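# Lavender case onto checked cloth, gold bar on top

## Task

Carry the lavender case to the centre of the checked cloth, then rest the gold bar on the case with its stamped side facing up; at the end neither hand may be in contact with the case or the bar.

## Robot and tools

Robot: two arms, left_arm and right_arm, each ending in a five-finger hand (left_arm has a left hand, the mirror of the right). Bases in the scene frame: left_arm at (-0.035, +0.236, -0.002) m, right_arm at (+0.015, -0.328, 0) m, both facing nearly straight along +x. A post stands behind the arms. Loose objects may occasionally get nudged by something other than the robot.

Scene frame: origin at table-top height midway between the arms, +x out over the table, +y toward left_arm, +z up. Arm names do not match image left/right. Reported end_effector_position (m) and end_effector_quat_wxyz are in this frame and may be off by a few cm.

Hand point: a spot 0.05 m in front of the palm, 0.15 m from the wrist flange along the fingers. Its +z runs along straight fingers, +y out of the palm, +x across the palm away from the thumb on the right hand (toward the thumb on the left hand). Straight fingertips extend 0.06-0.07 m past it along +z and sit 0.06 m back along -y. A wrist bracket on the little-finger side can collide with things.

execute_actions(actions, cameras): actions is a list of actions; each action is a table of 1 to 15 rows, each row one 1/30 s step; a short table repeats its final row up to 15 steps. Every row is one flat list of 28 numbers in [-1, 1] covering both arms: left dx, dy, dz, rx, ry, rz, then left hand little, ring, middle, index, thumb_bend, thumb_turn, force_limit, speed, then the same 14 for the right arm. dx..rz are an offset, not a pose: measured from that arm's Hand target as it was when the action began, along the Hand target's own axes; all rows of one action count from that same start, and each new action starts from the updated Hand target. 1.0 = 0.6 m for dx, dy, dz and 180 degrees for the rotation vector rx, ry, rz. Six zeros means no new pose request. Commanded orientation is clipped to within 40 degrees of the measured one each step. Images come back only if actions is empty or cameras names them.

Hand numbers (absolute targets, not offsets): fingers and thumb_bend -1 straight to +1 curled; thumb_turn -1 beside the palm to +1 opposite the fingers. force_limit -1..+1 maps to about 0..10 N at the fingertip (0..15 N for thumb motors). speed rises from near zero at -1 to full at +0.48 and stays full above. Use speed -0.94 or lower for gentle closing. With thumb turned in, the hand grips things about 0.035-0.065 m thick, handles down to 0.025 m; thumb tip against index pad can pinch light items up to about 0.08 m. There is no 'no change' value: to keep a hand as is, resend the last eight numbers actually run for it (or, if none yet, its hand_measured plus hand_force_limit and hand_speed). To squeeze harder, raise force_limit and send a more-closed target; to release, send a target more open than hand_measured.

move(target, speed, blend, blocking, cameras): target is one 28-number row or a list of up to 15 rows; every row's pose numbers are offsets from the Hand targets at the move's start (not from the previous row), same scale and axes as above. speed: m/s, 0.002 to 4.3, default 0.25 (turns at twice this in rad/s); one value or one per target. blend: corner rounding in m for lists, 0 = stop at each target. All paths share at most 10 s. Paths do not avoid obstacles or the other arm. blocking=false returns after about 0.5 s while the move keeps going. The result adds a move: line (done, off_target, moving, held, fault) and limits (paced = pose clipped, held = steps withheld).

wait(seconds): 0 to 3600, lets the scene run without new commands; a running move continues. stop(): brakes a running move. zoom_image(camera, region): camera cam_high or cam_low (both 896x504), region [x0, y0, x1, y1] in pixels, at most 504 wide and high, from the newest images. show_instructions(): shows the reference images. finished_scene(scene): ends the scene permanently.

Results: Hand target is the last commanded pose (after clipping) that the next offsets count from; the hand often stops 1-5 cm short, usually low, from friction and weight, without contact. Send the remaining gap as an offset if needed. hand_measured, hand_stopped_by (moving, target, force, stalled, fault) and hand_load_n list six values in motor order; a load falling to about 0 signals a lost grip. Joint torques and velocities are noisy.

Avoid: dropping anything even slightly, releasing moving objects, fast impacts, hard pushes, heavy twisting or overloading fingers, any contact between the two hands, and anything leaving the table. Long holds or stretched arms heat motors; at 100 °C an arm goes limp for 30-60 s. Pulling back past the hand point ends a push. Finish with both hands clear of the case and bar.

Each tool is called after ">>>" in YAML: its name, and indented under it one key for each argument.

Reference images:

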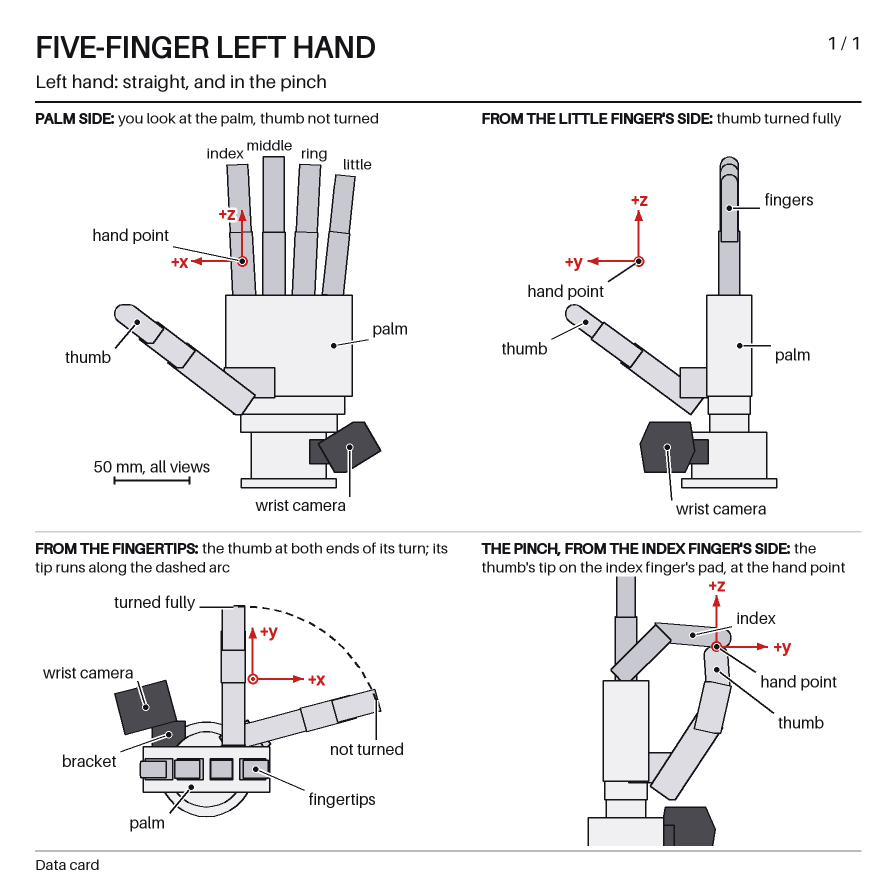

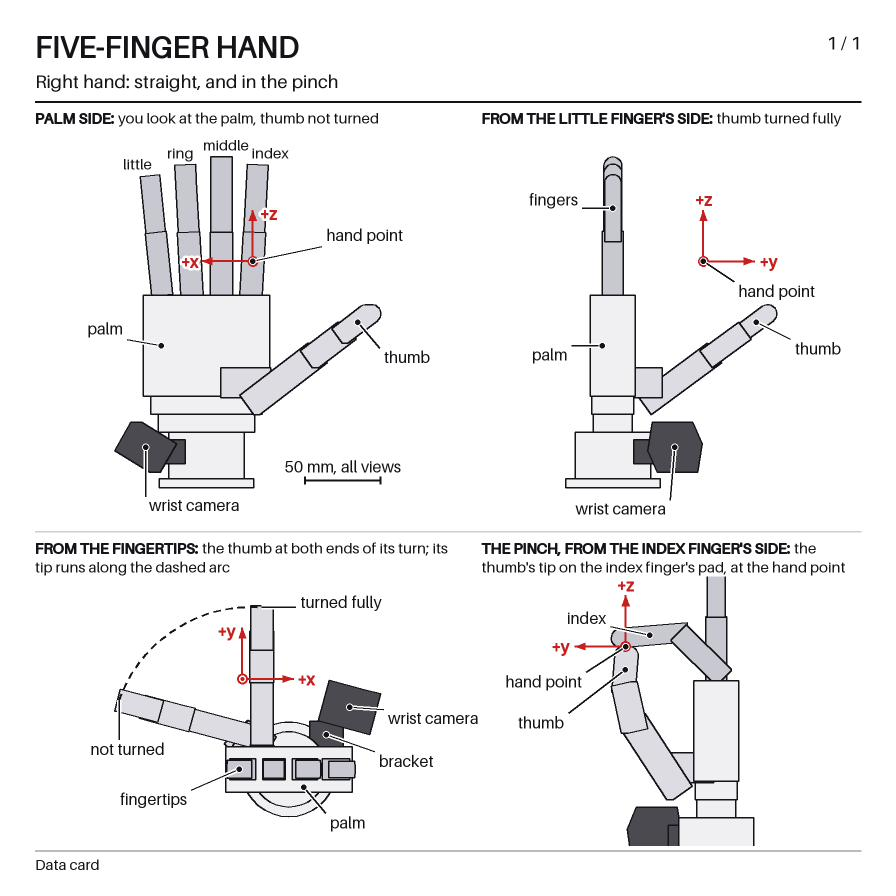

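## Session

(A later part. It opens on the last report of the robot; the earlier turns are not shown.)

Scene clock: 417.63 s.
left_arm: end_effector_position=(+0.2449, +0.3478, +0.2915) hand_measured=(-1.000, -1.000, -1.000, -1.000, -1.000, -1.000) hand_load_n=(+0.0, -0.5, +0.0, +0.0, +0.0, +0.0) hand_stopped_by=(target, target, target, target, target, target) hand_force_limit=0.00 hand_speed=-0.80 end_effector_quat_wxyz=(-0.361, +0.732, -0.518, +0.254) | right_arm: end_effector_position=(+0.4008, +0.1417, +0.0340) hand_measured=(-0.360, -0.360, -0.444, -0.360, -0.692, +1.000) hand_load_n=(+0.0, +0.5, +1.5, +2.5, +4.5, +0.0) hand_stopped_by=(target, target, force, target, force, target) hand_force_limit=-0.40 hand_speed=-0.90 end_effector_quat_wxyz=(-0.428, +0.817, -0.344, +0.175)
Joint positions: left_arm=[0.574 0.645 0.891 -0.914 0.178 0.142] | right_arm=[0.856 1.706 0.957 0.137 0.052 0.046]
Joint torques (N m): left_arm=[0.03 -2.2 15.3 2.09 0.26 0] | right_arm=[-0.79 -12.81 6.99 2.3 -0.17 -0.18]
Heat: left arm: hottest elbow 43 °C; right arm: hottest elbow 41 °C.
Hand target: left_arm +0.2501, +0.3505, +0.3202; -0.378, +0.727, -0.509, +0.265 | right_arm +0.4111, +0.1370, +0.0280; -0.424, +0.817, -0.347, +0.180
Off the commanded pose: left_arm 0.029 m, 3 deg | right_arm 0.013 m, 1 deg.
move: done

>>> move:
  target: [0,0,0,0,0,0,-1,-1,-1,-1,-1,-1,0,-0.8,0,0,0,0,0,0,-0.36,-0.36,-0.36,-0.36,0.25,1,-0.07,-0.9]

>>> move:
  target: [0,0,0,0,0,0,-1,-1,-1,-1,-1,-1,0,-0.8,0,-0.0887,-0.0621,0,0,0,-0.36,-0.36,-0.36,-0.36,0.25,1,-0.07,-0.9]
  speed: 0.1
  cameras: ["all"]

Scene clock: 435.70 s.
left_arm: end_effector_position=(+0.2449, +0.3478, +0.2915) hand_measured=(-1.000, -1.000, -1.000, -1.000, -1.000, -1.000) hand_load_n=(+0.0, +0.0, +0.0, +0.0, +0.0, +0.0) hand_stopped_by=(target, target, target, target, target, target) hand_force_limit=0.00 hand_speed=-0.80 end_effector_quat_wxyz=(-0.361, +0.732, -0.518, +0.254) | right_arm: end_effector_position=(+0.4008, +0.1417, +0.0340) hand_measured=(-0.360, -0.360, -0.444, -0.360, -0.682, +1.000) hand_load_n=(+0.0, +1.0, +1.0, +3.5, +6.5, +0.0) hand_stopped_by=(target, target, force, target, force, target) hand_force_limit=-0.07 hand_speed=-0.90 end_effector_quat_wxyz=(-0.428, +0.817, -0.344, +0.175)
Joint positions: left_arm=[0.574 0.645 0.891 -0.914 0.178 0.142] | right_arm=[0.856 1.706 0.957 0.137 0.052 0.046]
Joint torques (N m): left_arm=[-0.09 -2.37 15.28 2.07 0.26 0.01] | right_arm=[-1.61 -11.99 7.09 2.54 -0.11 -0.21]
Heat: left arm: hottest elbow 43 °C; right arm: hottest elbow 41 °C.
Hand target: left_arm +0.2501, +0.3505, +0.3202; -0.378, +0.727, -0.509, +0.265 | right_arm +0.4111, +0.1370, +0.0280; -0.424, +0.817, -0.347, +0.180
Off the commanded pose: left_arm 0.029 m, 3 deg | right_arm 0.013 m, 1 deg.
move: done

Scene clock: 436.93 s.
left_arm: end_effector_position=(+0.2449, +0.3478, +0.2915) hand_measured=(-1.000, -1.000, -1.000, -1.000, -1.000, -1.000) hand_load_n=(+0.0, +0.0, +0.0, +0.0, +0.0, +0.0) hand_stopped_by=(target, target, target, target, target, target) hand_force_limit=0.00 hand_speed=-0.80 end_effector_quat_wxyz=(-0.361, +0.732, -0.518, +0.254) | right_arm: end_effector_position=(+0.3906, +0.1302, +0.0663) hand_measured=(-0.360, -0.360, -0.444, -0.360, -0.682, +1.000) hand_load_n=(+0.0, +1.0, +0.0, +3.5, +6.5, +0.0) hand_stopped_by=(target, target, force, target, force, target) hand_force_limit=-0.07 hand_speed=-0.90 end_effector_quat_wxyz=(-0.406, +0.828, -0.348, +0.168)
Joint positions: left_arm=[0.574 0.645 0.891 -0.914 0.178 0.142] | right_arm=[0.856 1.619 0.983 -0.025 0.052 0.045]
Joint torques (N m): left_arm=[-0.09 -2.32 15.3 2.02 0.26 0.01] | right_arm=[-1.44 -14.33 9.89 1.43 -0.14 -0.21]
Heat: left arm: hottest elbow 43 °C; right arm: hottest elbow 41 °C.
Hand target: left_arm +0.2501, +0.3505, +0.3202; -0.378, +0.727, -0.509, +0.265 | right_arm +0.4111, +0.1370, +0.0930; -0.424, +0.817, -0.347, +0.180
Off the commanded pose: left_arm 0.029 m, 3 deg | right_arm 0.034 m, 3 deg.
move: off_target (right_arm)

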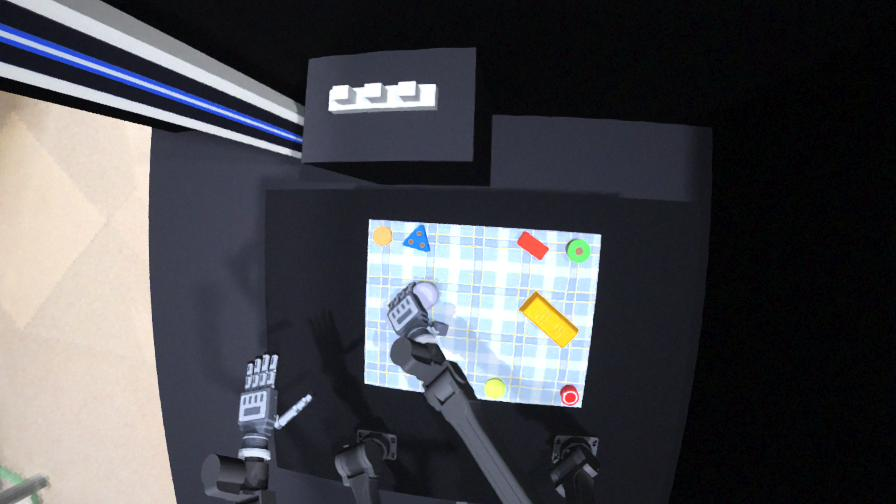

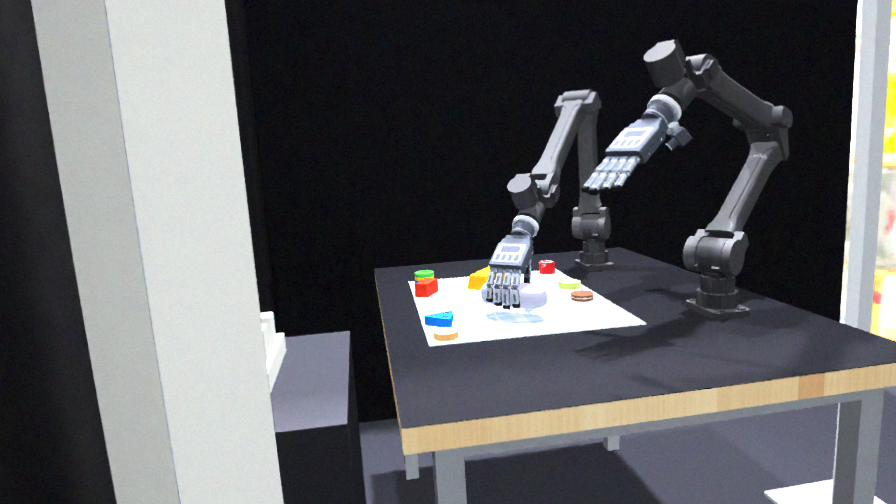

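>>> move:
  target: [0,0,0,0,0,0,-1,-1,-1,-1,-1,-1,0,-0.8,0.1745,0.1165,-0.181,0,0,0,-0.36,-0.36,-0.36,-0.36,0.25,1,-0.07,-0.9]
  speed: 0.15
  cameras: ["all"]

>>> zoom_image:
  camera: "cam_high"
  region: [424, 260, 524, 360]

>>> zoom_image:
  camera: "cam_low"
  region: [460, 220, 580, 330]

Scene clock: 446.93 s.
left_arm: end_effector_position=(+0.2449, +0.3478, +0.2915) hand_measured=(-1.000, -1.000, -1.000, -1.000, -1.000, -1.000) hand_load_n=(+0.0, +0.0, +0.0, +0.0, +0.0, +0.0) hand_stopped_by=(target, target, target, target, target, target) hand_force_limit=0.00 hand_speed=-0.80 end_effector_quat_wxyz=(-0.361, +0.732, -0.518, +0.254) | right_arm: end_effector_position=(+0.3894, -0.0237, +0.0938) hand_measured=(-0.360, -0.360, -0.444, -0.360, -0.682, +1.000) hand_load_n=(+0.0, +1.0, +0.0, +3.5, +6.5, +0.0) hand_stopped_by=(target, target, force, target, force, target) hand_force_limit=-0.07 hand_speed=-0.90 end_effector_quat_wxyz=(-0.423, +0.817, -0.349, +0.176)
Joint positions: left_arm=[0.574 0.645 0.891 -0.914 0.178 0.142] | right_arm=[0.578 1.308 0.71 -0.03 -0.167 -0.11]
Joint torques (N m): left_arm=[-0.03 -2.2 15.25 2.06 0.26 0] | right_arm=[-0.85 -9.7 7.43 1.58 -0.27 -0.19]
Heat: left arm: hottest elbow 43 °C; right arm: hottest elbow 40 °C.
Hand target: left_arm +0.2501, +0.3505, +0.3202; -0.378, +0.727, -0.509, +0.265 | right_arm +0.3909, -0.0279, +0.0982; -0.424, +0.817, -0.347, +0.180
Off the commanded pose: left_arm 0.029 m, 3 deg | right_arm 0.006 m, 1 deg.
move: done

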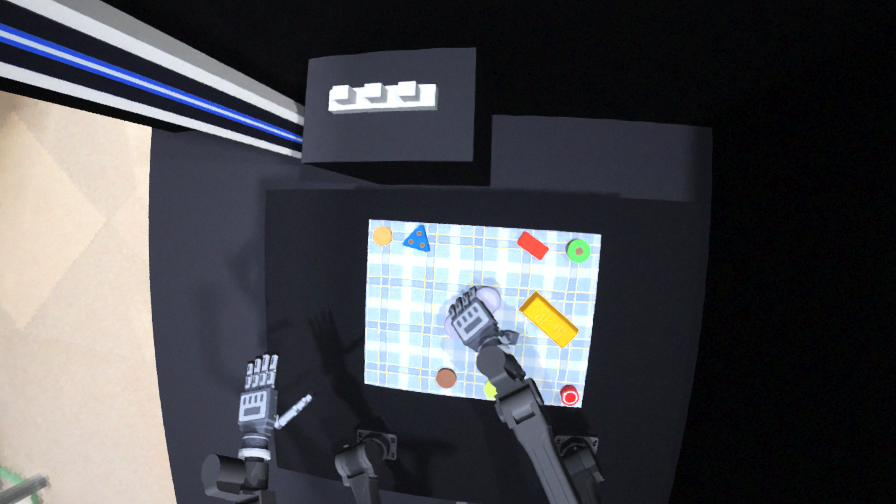

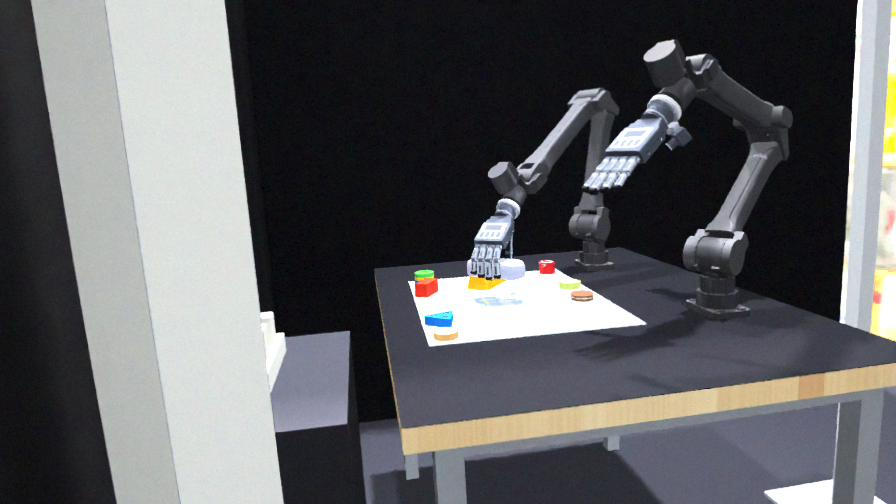

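Scaled by 5.040 from the camera's image (finer frame: 1280x720).

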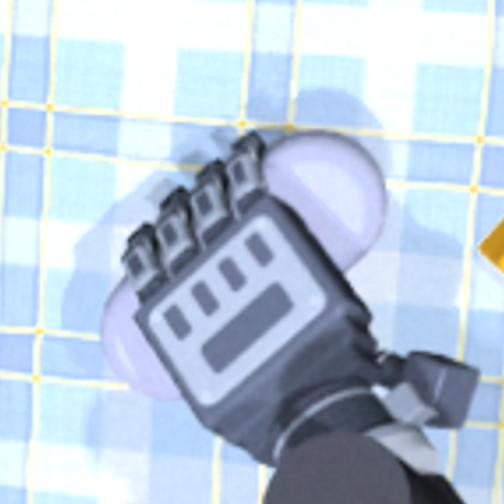

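Scaled by 4.200 from the camera's image (finer frame: 1280x720).

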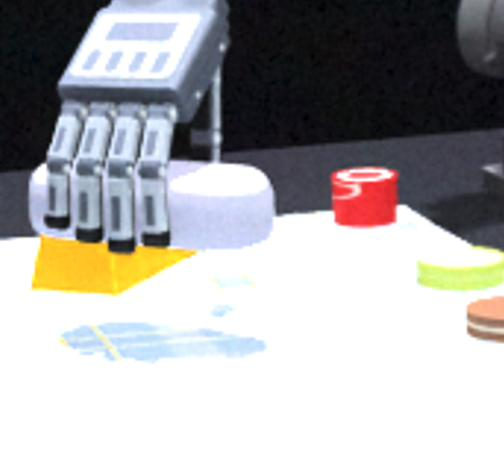

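>>> move:
  target: [0,0,0,0,0,0,-1,-1,-1,-1,-1,-1,0,-0.8,-0.0183,0.0723,0.0187,0,0,0,-0.36,-0.36,-0.36,-0.36,0.25,1,-0.07,-0.9]
  speed: 0.1
  cameras: ["all"]

>>> zoom_image:
  camera: "cam_high"
  region: [424, 260, 524, 360]

>>> zoom_image:
  camera: "cam_low"
  region: [460, 220, 580, 330]

Scene clock: 460.00 s.
left_arm: end_effector_position=(+0.2449, +0.3478, +0.2915) hand_measured=(-1.000, -1.000, -1.000, -1.000, -1.000, -1.000) hand_load_n=(+0.0, +0.0, +0.0, +0.0, +0.0, +0.0) hand_stopped_by=(target, target, target, target, target, target) hand_force_limit=0.00 hand_speed=-0.80 end_effector_quat_wxyz=(-0.361, +0.732, -0.518, +0.254) | right_arm: end_effector_position=(+0.3720, -0.0373, +0.0568) hand_measured=(-0.360, -0.360, -0.444, -0.360, -0.682, +1.000) hand_load_n=(+0.0, +1.0, +0.0, +3.5, +6.5, +0.0) hand_stopped_by=(target, target, force, target, force, target) hand_force_limit=-0.07 hand_speed=-0.90 end_effector_quat_wxyz=(-0.419, +0.818, -0.352, +0.179)
Joint positions: left_arm=[0.574 0.645 0.891 -0.914 0.178 0.142] | right_arm=[0.578 1.325 0.606 0.087 -0.156 -0.111]
Joint torques (N m): left_arm=[0.03 -2.32 15.27 2.09 0.25 0.01] | right_arm=[1.14 -7.65 6.69 2.65 -0.08 -0.12]
Heat: left arm: hottest elbow 43 °C; right arm: hottest elbow 41 °C.
Hand target: left_arm +0.2501, +0.3505, +0.3202; -0.378, +0.727, -0.509, +0.265 | right_arm +0.3719, -0.0310, +0.0563; -0.424, +0.817, -0.347, +0.180
Off the commanded pose: left_arm 0.029 m, 3 deg | right_arm 0.006 m, 1 deg.
move: done

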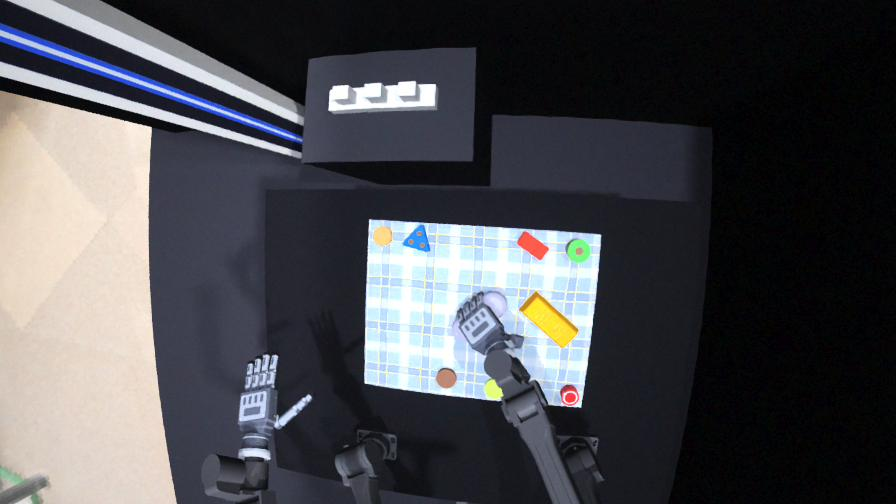

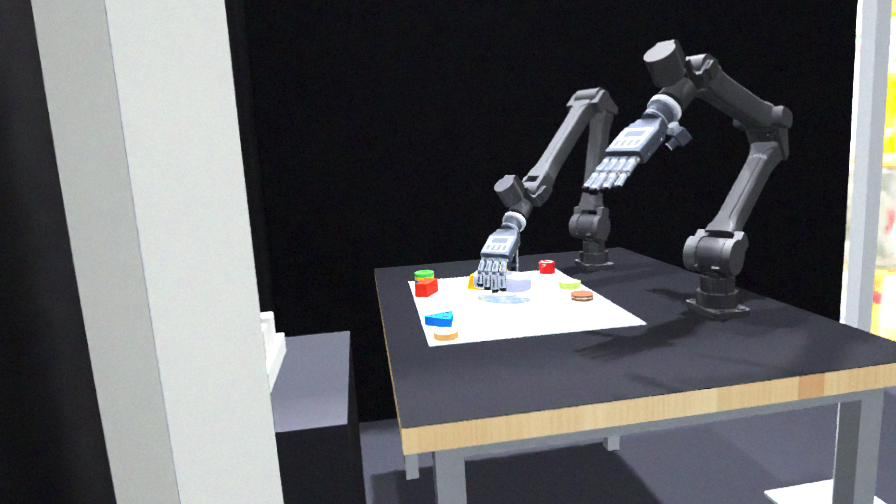

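Scaled by 5.040 from the camera's image (finer frame: 1280x720).

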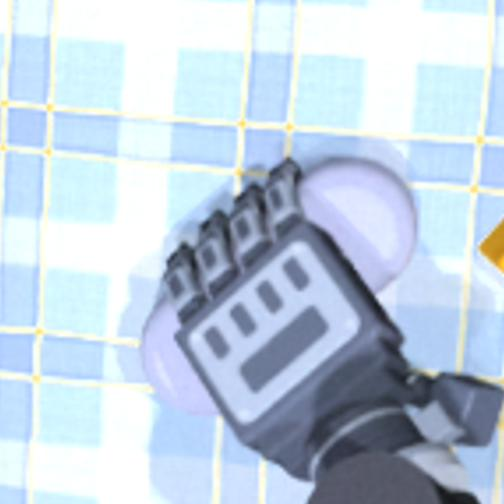

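Scaled by 4.200 from the camera's image (finer frame: 1280x720).

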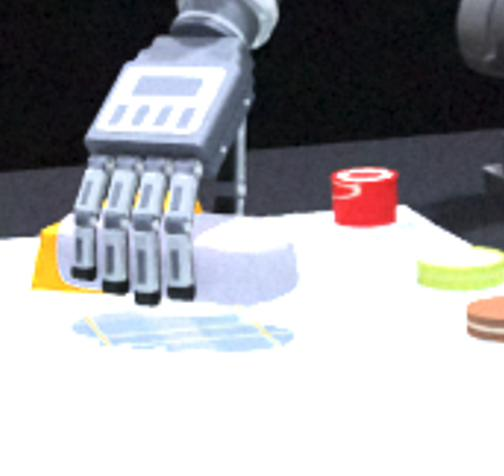

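>>> move:
  target: [0,0,0,0,0,0,-1,-1,-1,-1,-1,-1,0,-0.8,-0.0202,0.0242,0.0265,0,0,0,-0.36,-0.36,-0.36,-0.36,0.25,1,-0.07,-0.9]
  speed: 0.08
  cameras: ["all"]

>>> zoom_image:
  camera: "cam_high"
  region: [424, 260, 524, 360]

>>> zoom_image:
  camera: "cam_low"
  region: [460, 220, 580, 330]

Scene clock: 471.57 s.
left_arm: end_effector_position=(+0.2449, +0.3478, +0.2915) hand_measured=(-1.000, -1.000, -1.000, -1.000, -1.000, -1.000) hand_load_n=(+0.0, +0.0, +0.0, +0.0, +0.0, -0.5) hand_stopped_by=(target, target, target, target, target, target) hand_force_limit=0.00 hand_speed=-0.80 end_effector_quat_wxyz=(-0.361, +0.732, -0.518, +0.254) | right_arm: end_effector_position=(+0.3677, -0.0264, +0.0344) hand_measured=(-0.360, -0.360, -0.444, -0.360, -0.682, +1.000) hand_load_n=(+0.0, +1.0, +0.0, +3.5, +6.5, +0.0) hand_stopped_by=(target, target, force, target, force, target) hand_force_limit=-0.07 hand_speed=-0.90 end_effector_quat_wxyz=(-0.417, +0.819, -0.350, +0.180)
Joint positions: left_arm=[0.574 0.645 0.891 -0.914 0.178 0.142] | right_arm=[0.613 1.389 0.588 0.169 -0.126 -0.097]
Joint torques (N m): left_arm=[-0.15 -2.32 15.25 2.02 0.26 0] | right_arm=[0.32 -7.12 6.52 2.51 -0.02 -0.03]
Heat: left arm: hottest elbow 44 °C; right arm: hottest elbow 40 °C.
Hand target: left_arm +0.2501, +0.3505, +0.3202; -0.378, +0.727, -0.509, +0.265 | right_arm +0.3669, -0.0190, +0.0353; -0.424, +0.817, -0.347, +0.180
Off the commanded pose: left_arm 0.029 m, 3 deg | right_arm 0.008 m, 1 deg.
move: done

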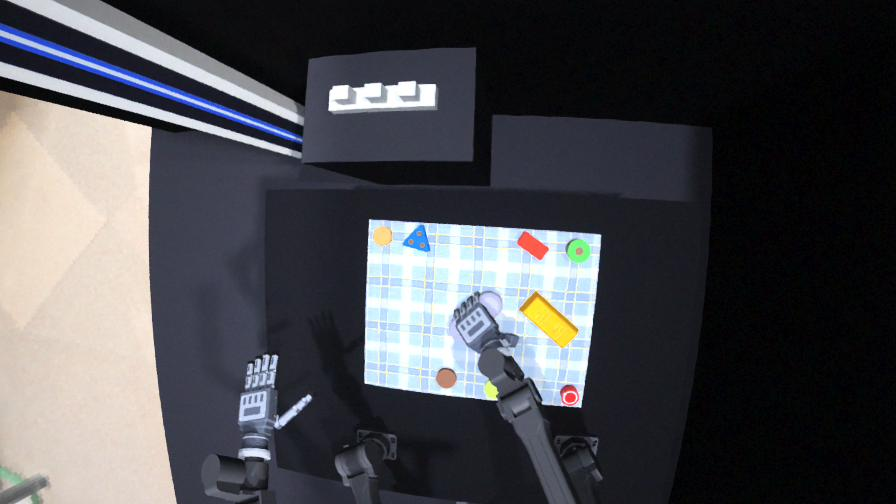

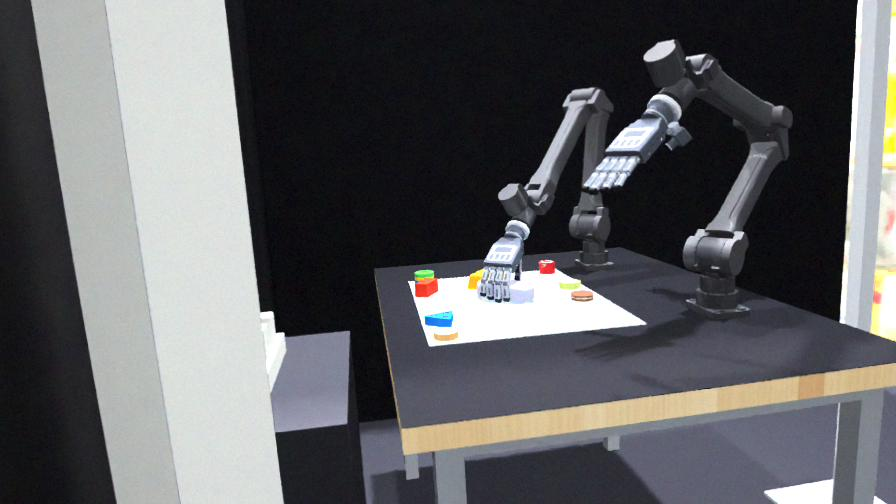

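Scaled by 5.040 from the camera's image (finer frame: 1280x720).

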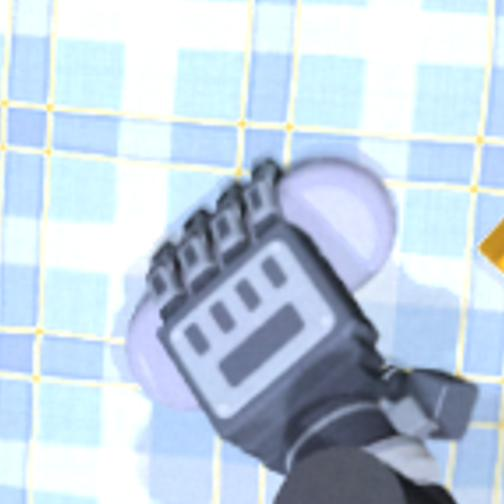

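Scaled by 4.200 from the camera's image (finer frame: 1280x720).

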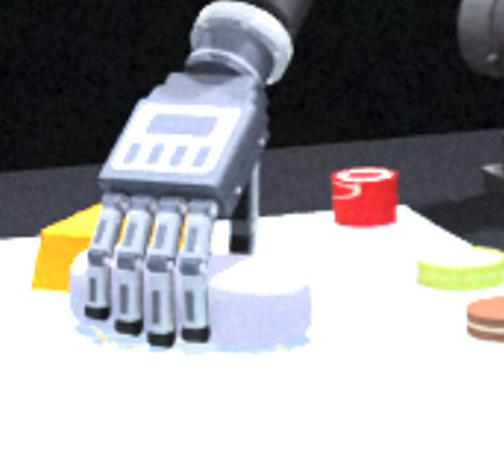

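>>> move:
  target: [0,0,0,0,0,0,-1,-1,-1,-1,-1,-1,0,-0.8,0,0.0066,0.0046,0,0,0,-0.36,-0.36,-0.36,-0.36,0.25,1,-0.07,-0.9]
  speed: 0.05

>>> move:
  target: [0,0,0,0,0,0,-1,-1,-1,-1,-1,-1,0,-0.8,0,0,0,0,0,0,-0.62,-0.62,-0.62,-0.62,-1,1,-0.07,-0.85]
  cameras: ["all"]

>>> zoom_image:
  camera: "cam_high"
  region: [424, 260, 524, 360]

>>> zoom_image:
  camera: "cam_low"
  region: [460, 220, 580, 330]

Scene clock: 481.27 s.
left_arm: end_effector_position=(+0.2449, +0.3478, +0.2915) hand_measured=(-1.000, -1.000, -1.000, -1.000, -1.000, -1.000) hand_load_n=(+0.0, +0.0, +0.0, +0.0, +0.0, +0.0) hand_stopped_by=(target, target, target, target, target, target) hand_force_limit=0.00 hand_speed=-0.80 end_effector_quat_wxyz=(-0.361, +0.732, -0.518, +0.254) | right_arm: end_effector_position=(+0.3702, -0.0247, +0.0344) hand_measured=(-0.360, -0.360, -0.444, -0.360, -0.682, +1.000) hand_load_n=(+0.0, +1.0, -0.5, +3.5, +6.5, +0.0) hand_stopped_by=(target, target, force, target, force, target) hand_force_limit=-0.07 hand_speed=-0.90 end_effector_quat_wxyz=(-0.421, +0.817, -0.349, +0.183)
Joint positions: left_arm=[0.574 0.645 0.891 -0.914 0.178 0.142] | right_arm=[0.613 1.396 0.588 0.187 -0.126 -0.096]
Joint torques (N m): left_arm=[-0.09 -2.2 15.24 2.09 0.25 0.01] | right_arm=[0.21 -6.95 6.01 2.56 -0.04 0.06]
Heat: left arm: hottest elbow 44 °C; right arm: hottest elbow 40 °C.
Hand target: left_arm +0.2501, +0.3505, +0.3202; -0.378, +0.727, -0.509, +0.265 | right_arm +0.3669, -0.0190, +0.0304; -0.424, +0.817, -0.347, +0.180
Off the commanded pose: left_arm 0.029 m, 3 deg | right_arm 0.008 m, 1 deg.
move: done

Scene clock: 483.00 s.
left_arm: end_effector_position=(+0.2449, +0.3478, +0.2915) hand_measured=(-1.000, -1.000, -1.000, -1.000, -1.000, -1.000) hand_load_n=(+0.0, +0.0, +0.0, -0.5, +0.0, +0.0) hand_stopped_by=(target, target, target, target, target, target) hand_force_limit=0.00 hand_speed=-0.80 end_effector_quat_wxyz=(-0.361, +0.732, -0.518, +0.254) | right_arm: end_effector_position=(+0.3710, -0.0241, +0.0353) hand_measured=(-0.620, -0.620, -0.620, -0.620, -1.000, +1.000) hand_load_n=(+0.0, +0.0, +0.0, +0.0, +0.0, +0.0) hand_stopped_by=(target, target, target, target, target, target) hand_force_limit=-0.07 hand_speed=-0.85 end_effector_quat_wxyz=(-0.423, +0.816, -0.348, +0.184)
Joint positions: left_arm=[0.574 0.645 0.891 -0.914 0.178 0.142] | right_arm=[0.613 1.396 0.588 0.192 -0.126 -0.096]
Joint torques (N m): left_arm=[-0.15 -2.2 15.27 2.04 0.26 -0.01] | right_arm=[1.44 -6.65 6.23 2.66 -0.08 0.01]
Heat: left arm: hottest elbow 44 °C; right arm: hottest elbow 40 °C.
Hand target: left_arm +0.2501, +0.3505, +0.3202; -0.378, +0.727, -0.509, +0.265 | right_arm +0.3669, -0.0190, +0.0305; -0.424, +0.817, -0.347, +0.180
Off the commanded pose: left_arm 0.029 m, 3 deg | right_arm 0.008 m, 1 deg.
move: done

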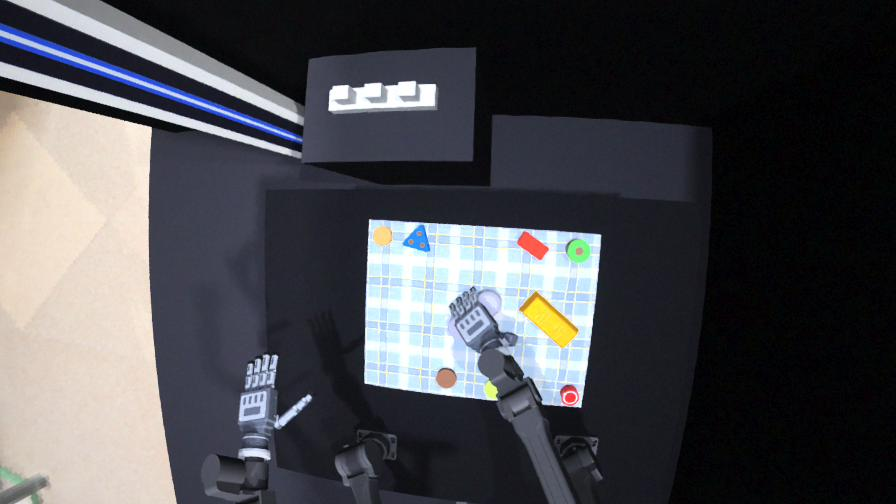

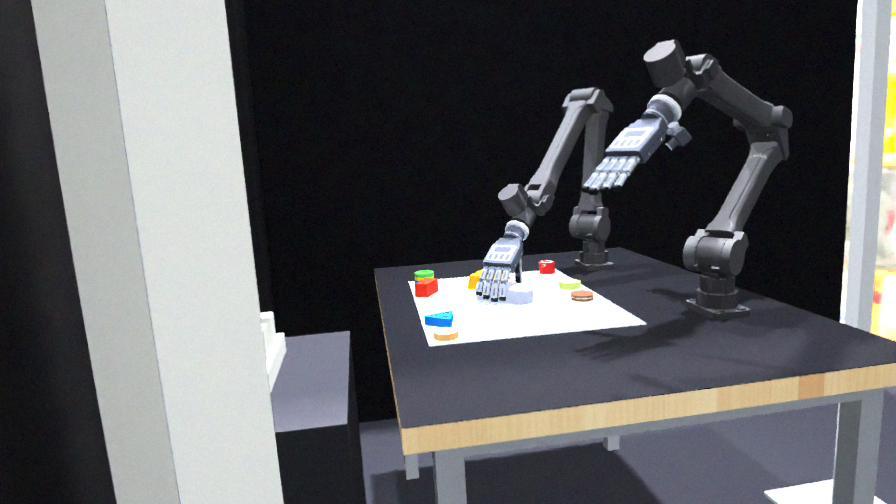

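Scaled by 5.040 from the camera's image (finer frame: 1280x720).

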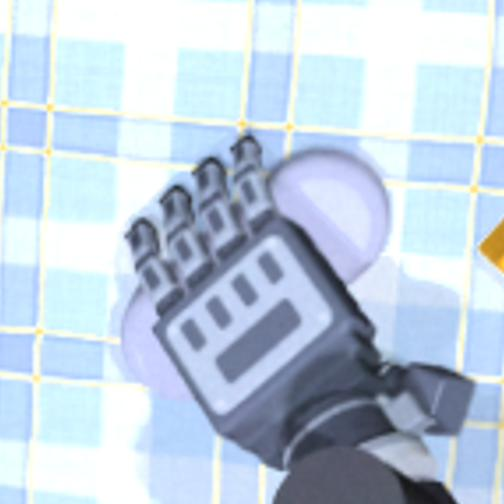

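Scaled by 4.200 from the camera's image (finer frame: 1280x720).

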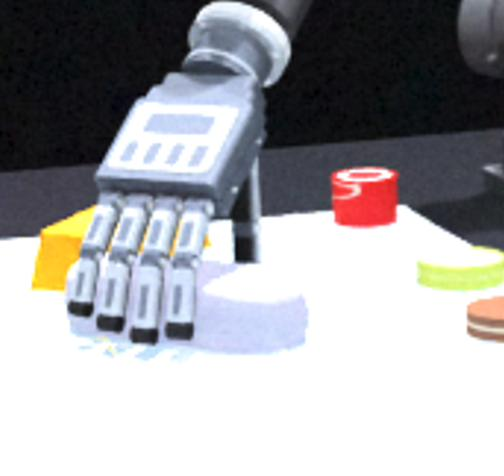

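>>> move:
  target: [0,0,0,0,0,0,-1,-1,-1,-1,-1,-1,0,-0.8,0,0,0,0,0,0,-1,-1,-1,-1,-1,1,-0.07,-0.5]

>>> move:
  target:
    - [0,0,0,0,0,0,-1,-1,-1,-1,-1,-1,0,-0.8,0,-0.095,-0.04,0,0,0,-1,-1,-1,-1,-1,1,-0.07,-0.5]
    - [0,0,0,0,0,0,-1,-1,-1,-1,-1,-1,0,-0.8,0,-0.22,-0.16,0,0,0,-1,-1,-1,-1,-1,1,-0.07,-0.5]
  speed: 0.12
  cameras: ["all"]

>>> zoom_image:
  camera: "cam_high"
  region: [424, 260, 524, 360]

Scene clock: 492.93 s.
left_arm: end_effector_position=(+0.2449, +0.3478, +0.2915) hand_measured=(-1.000, -1.000, -1.000, -1.000, -1.000, -1.000) hand_load_n=(-0.5, +0.0, +0.0, +0.0, +0.0, +0.0) hand_stopped_by=(target, target, target, target, target, target) hand_force_limit=0.00 hand_speed=-0.80 end_effector_quat_wxyz=(-0.361, +0.732, -0.518, +0.254) | right_arm: end_effector_position=(+0.3710, -0.0241, +0.0353) hand_measured=(-1.000, -1.000, -1.000, -1.000, -1.000, +1.000) hand_load_n=(-0.5, +0.0, +0.0, +0.0, +0.0, +0.0) hand_stopped_by=(target, target, target, target, target, target) hand_force_limit=-0.07 hand_speed=-0.50 end_effector_quat_wxyz=(-0.423, +0.816, -0.348, +0.184)
Joint positions: left_arm=[0.574 0.645 0.891 -0.914 0.178 0.142] | right_arm=[0.613 1.396 0.588 0.192 -0.126 -0.096]
Joint torques (N m): left_arm=[-0.03 -2.14 15.25 2.04 0.24 0.01] | right_arm=[1.32 -6.77 6.05 2.63 -0.07 0.01]
Heat: left arm: hottest elbow 44 °C; right arm: hottest elbow 39 °C.
Hand target: left_arm +0.2501, +0.3505, +0.3202; -0.378, +0.727, -0.509, +0.265 | right_arm +0.3669, -0.0190, +0.0305; -0.424, +0.817, -0.347, +0.180
Off the commanded pose: left_arm 0.029 m, 3 deg | right_arm 0.008 m, 0 deg.
move: done

Scene clock: 495.23 s.
left_arm: end_effector_position=(+0.2449, +0.3478, +0.2915) hand_measured=(-1.000, -1.000, -1.000, -1.000, -1.000, -1.000) hand_load_n=(+0.0, +0.0, +0.0, +0.0, +0.0, -0.5) hand_stopped_by=(target, target, target, target, target, target) hand_force_limit=0.00 hand_speed=-0.80 end_effector_quat_wxyz=(-0.361, +0.732, -0.518, +0.254) | right_arm: end_effector_position=(+0.3591, -0.0322, +0.1703) hand_measured=(-1.000, -1.000, -1.000, -1.000, -1.000, +1.000) hand_load_n=(+0.0, +0.0, +0.0, +0.0, +0.0, +0.0) hand_stopped_by=(target, target, target, target, target, target) hand_force_limit=-0.07 hand_speed=-0.50 end_effector_quat_wxyz=(-0.409, +0.823, -0.354, +0.176)
Joint positions: left_arm=[0.574 0.645 0.891 -0.914 0.178 0.142] | right_arm=[0.615 1.119 0.798 -0.334 -0.122 -0.093]
Joint torques (N m): left_arm=[-0.03 -2.08 15.3 2.04 0.27 0] | right_arm=[0.26 -6.95 11.17 1.36 -0.22 -0.01]
Heat: left arm: hottest elbow 44 °C; right arm: hottest elbow 40 °C.
Hand target: left_arm +0.2501, +0.3505, +0.3202; -0.378, +0.727, -0.509, +0.265 | right_arm +0.3650, -0.0210, +0.1936; -0.424, +0.817, -0.347, +0.180
Off the commanded pose: left_arm 0.029 m, 3 deg | right_arm 0.027 m, 2 deg.
move: off_target (right_arm)

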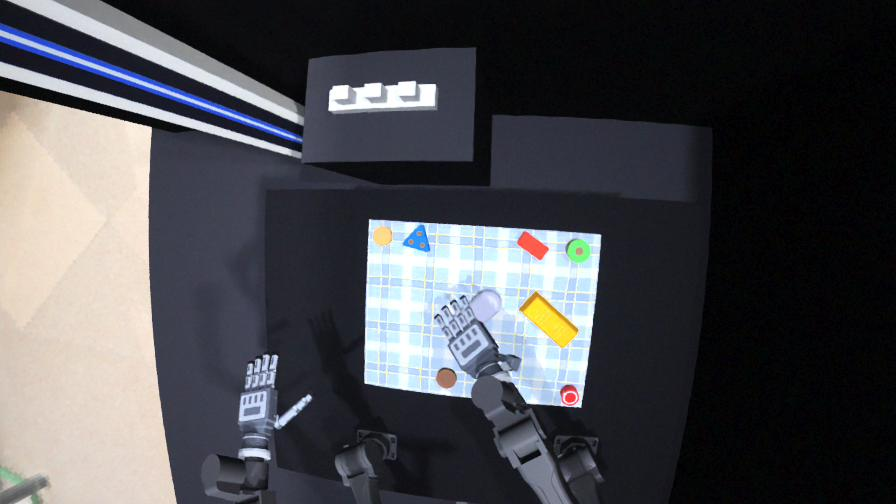

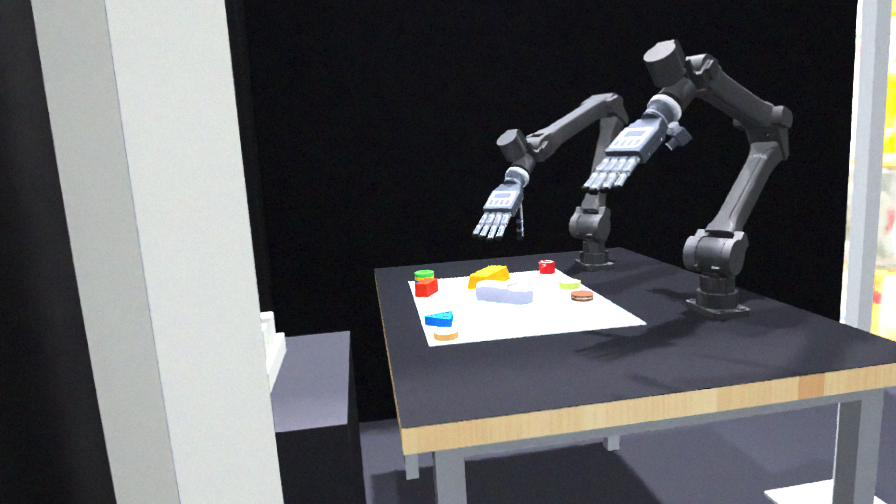

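Scaled by 5.040 from the camera's image (finer frame: 1280x720).

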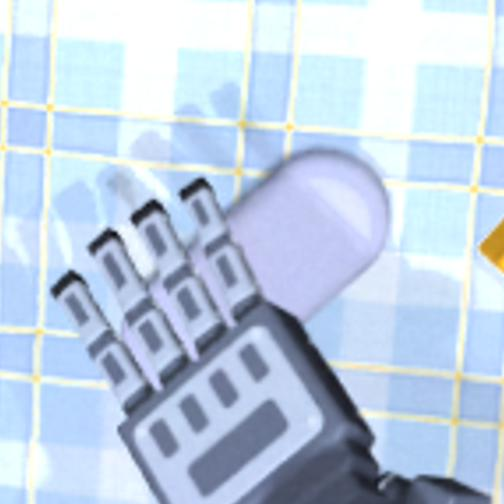

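>>> move:
  target:
    - [0,0,0,0,0,0,-0.62,-0.62,-0.62,-0.62,-1,1,0,0,0.4408,0.2523,-0.6687,0,0.3823,0.2677,-1,-1,-1,-1,-1,1,-0.07,-0.5]
    - [0.9918,0.2242,-0.0297,0,0.2667,0.1867,-0.62,-0.62,-0.62,-0.62,-1,1,0,0,0.4408,0.2523,-0.6687,0,0.3823,0.2677,-1,-1,-1,-1,-1,1,-0.07,-0.5]
  speed: 0.3
  cameras: ["all"]

>>> zoom_image:
  camera: "cam_high"
  region: [424, 260, 604, 380]

>>> zoom_image:
  camera: "cam_low"
  region: [400, 160, 600, 320]

Scene clock: 522.90 s.
left_arm: end_effector_position=(+0.3561, -0.2239, +0.1865) hand_measured=(-0.620, -0.620, -0.620, -0.620, -1.000, +1.000) hand_load_n=(+0.0, +0.0, +0.0, +0.0, +0.0, +0.0) hand_stopped_by=(target, target, target, target, target, target) hand_force_limit=0.00 hand_speed=0.00 end_effector_quat_wxyz=(+0.191, -0.397, +0.810, -0.387) | right_arm: end_effector_position=(+0.2459, -0.4923, +0.2737) hand_measured=(-1.000, -1.000, -1.000, -1.000, -1.000, +1.000) hand_load_n=(-0.5, +0.0, -0.5, +0.0, +0.0, +0.0) hand_stopped_by=(target, target, target, target, target, target) hand_force_limit=-0.07 hand_speed=-0.50 end_effector_quat_wxyz=(+0.188, -0.378, +0.815, -0.396)
Joint positions: left_arm=[-0.846 1.502 1.214 -0.4 -0.152 -0.12] | right_arm=[-0.742 0.564 0.817 -0.917 -0.046 -0.028]
Joint torques (N m): left_arm=[-0.67 -16.09 14.89 2.86 -0.02 0.32] | right_arm=[-0.91 1.44 11.95 2.15 -0.23 -0.24]
Heat: left arm: hottest elbow 45 °C; right arm: hottest elbow 43 °C.
Hand target: left_arm +0.3675, -0.2402, +0.2203; +0.200, -0.385, +0.799, -0.416 | right_arm +0.2498, -0.4996, +0.3003; +0.194, -0.375, +0.804, -0.419
Off the commanded pose: left_arm 0.039 m, 4 deg | right_arm 0.028 m, 3 deg.
move: off_target (left_arm, right_arm)

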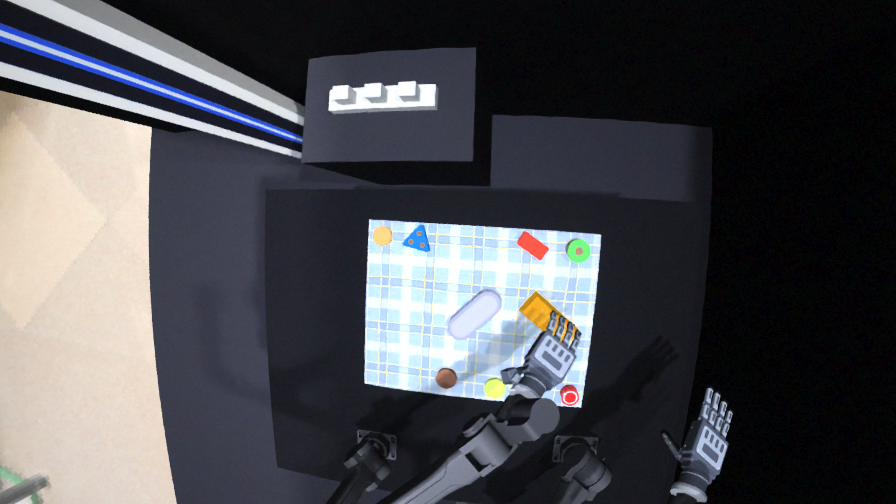

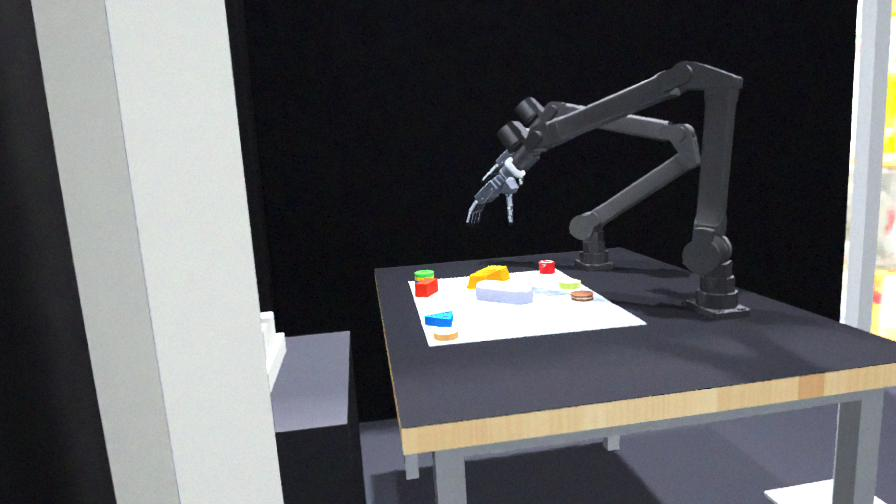

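Scaled by 2.800 from the camera's image (finer frame: 1280x720).

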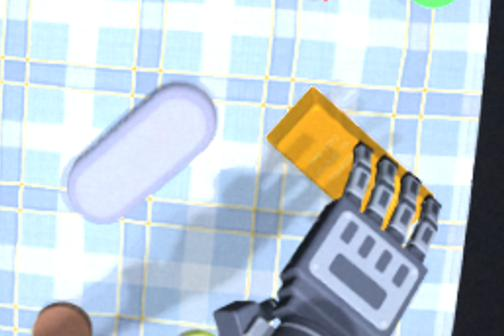

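Scaled by 2.520 from the camera's image (finer frame: 1280x720).

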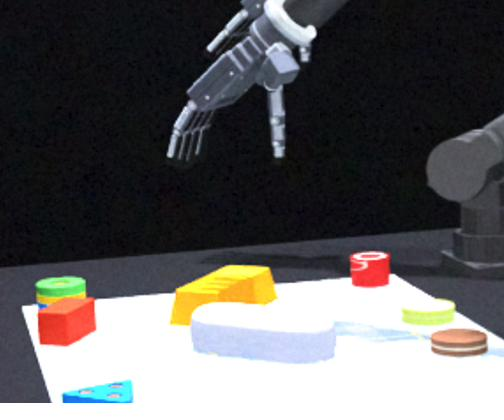

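>>> move:
  target: [-0.0127,0.1587,0.1222,0,0,0,-0.62,-0.62,-0.62,-0.62,-1,1,0,0,0,0,0,0,0,0,-1,-1,-1,-1,-1,1,-0.07,-0.5]
  speed: 0.15
  cameras: ["all"]

>>> zoom_image:
  camera: "cam_high"
  region: [504, 270, 604, 370]

>>> zoom_image:
  camera: "cam_low"
  region: [440, 200, 560, 310]

Scene clock: 548.67 s.
left_arm: end_effector_position=(+0.3692, -0.2412, +0.0994) hand_measured=(-0.620, -0.620, -0.620, -0.620, -1.000, +1.000) hand_load_n=(+0.0, +0.0, +0.0, +0.0, +0.0, +0.0) hand_stopped_by=(target, target, target, target, target, target) hand_force_limit=0.00 hand_speed=0.00 end_effector_quat_wxyz=(+0.195, -0.387, +0.802, -0.412) | right_arm: end_effector_position=(+0.2459, -0.4923, +0.2737) hand_measured=(-1.000, -1.000, -1.000, -1.000, -1.000, +1.000) hand_load_n=(+0.0, +0.0, +0.0, +0.0, +0.0, +0.0) hand_stopped_by=(target, target, target, target, target, target) hand_force_limit=-0.07 hand_speed=-0.50 end_effector_quat_wxyz=(+0.188, -0.378, +0.815, -0.396)
Joint positions: left_arm=[-0.846 1.631 1.089 -0.089 -0.139 -0.109] | right_arm=[-0.742 0.564 0.817 -0.917 -0.046 -0.028]
Joint torques (N m): left_arm=[0.67 -16.44 9.05 3.15 0.04 0.32] | right_arm=[-1.14 1.67 11.79 2.19 -0.2 -0.18]
Heat: left arm: hottest elbow 49 °C; right arm: hottest elbow 48 °C.
Hand target: left_arm +0.3766, -0.2376, +0.1001; +0.200, -0.385, +0.799, -0.416 | right_arm +0.2498, -0.4996, +0.3003; +0.194, -0.375, +0.804, -0.419
Off the commanded pose: left_arm 0.008 m, 1 deg | right_arm 0.028 m, 3 deg.
move: done

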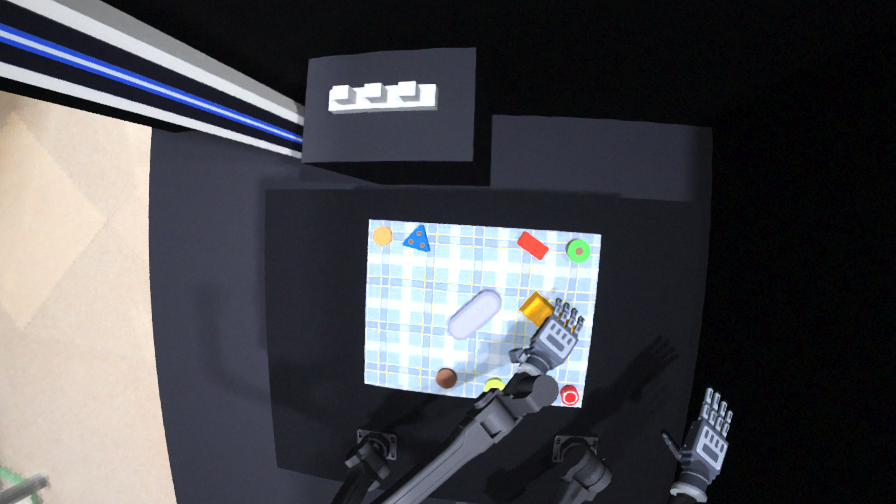

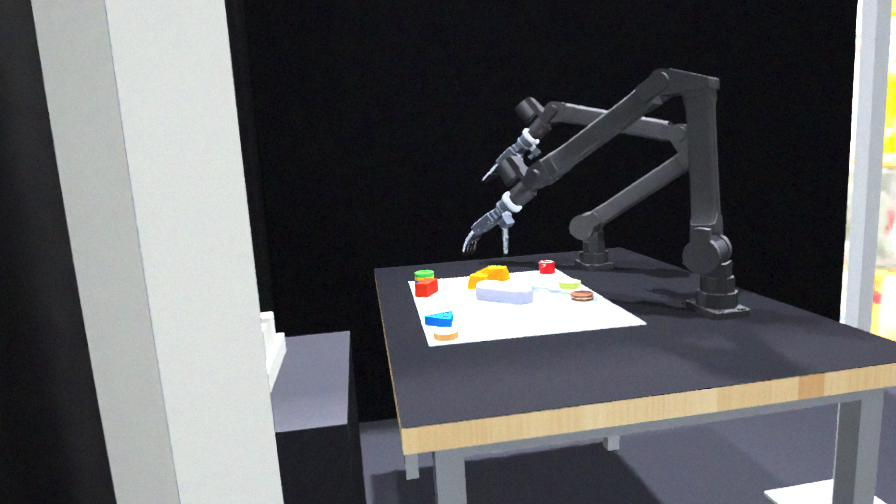

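Scaled by 5.040 from the camera's image (finer frame: 1280x720).

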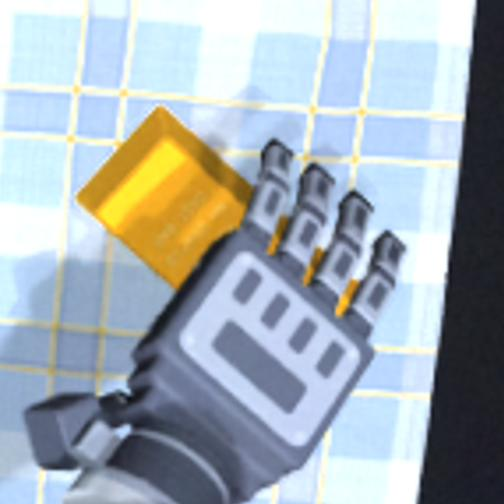

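Scaled by 4.200 from the camera's image (finer frame: 1280x720).

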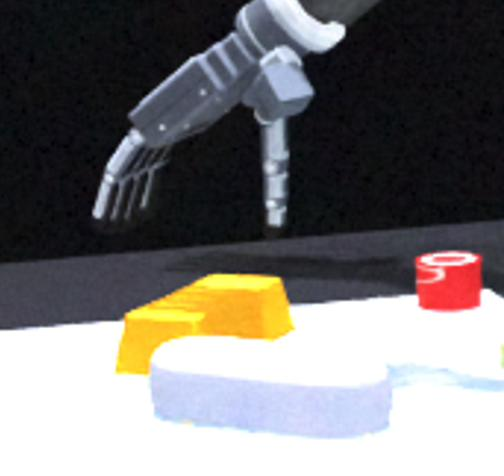

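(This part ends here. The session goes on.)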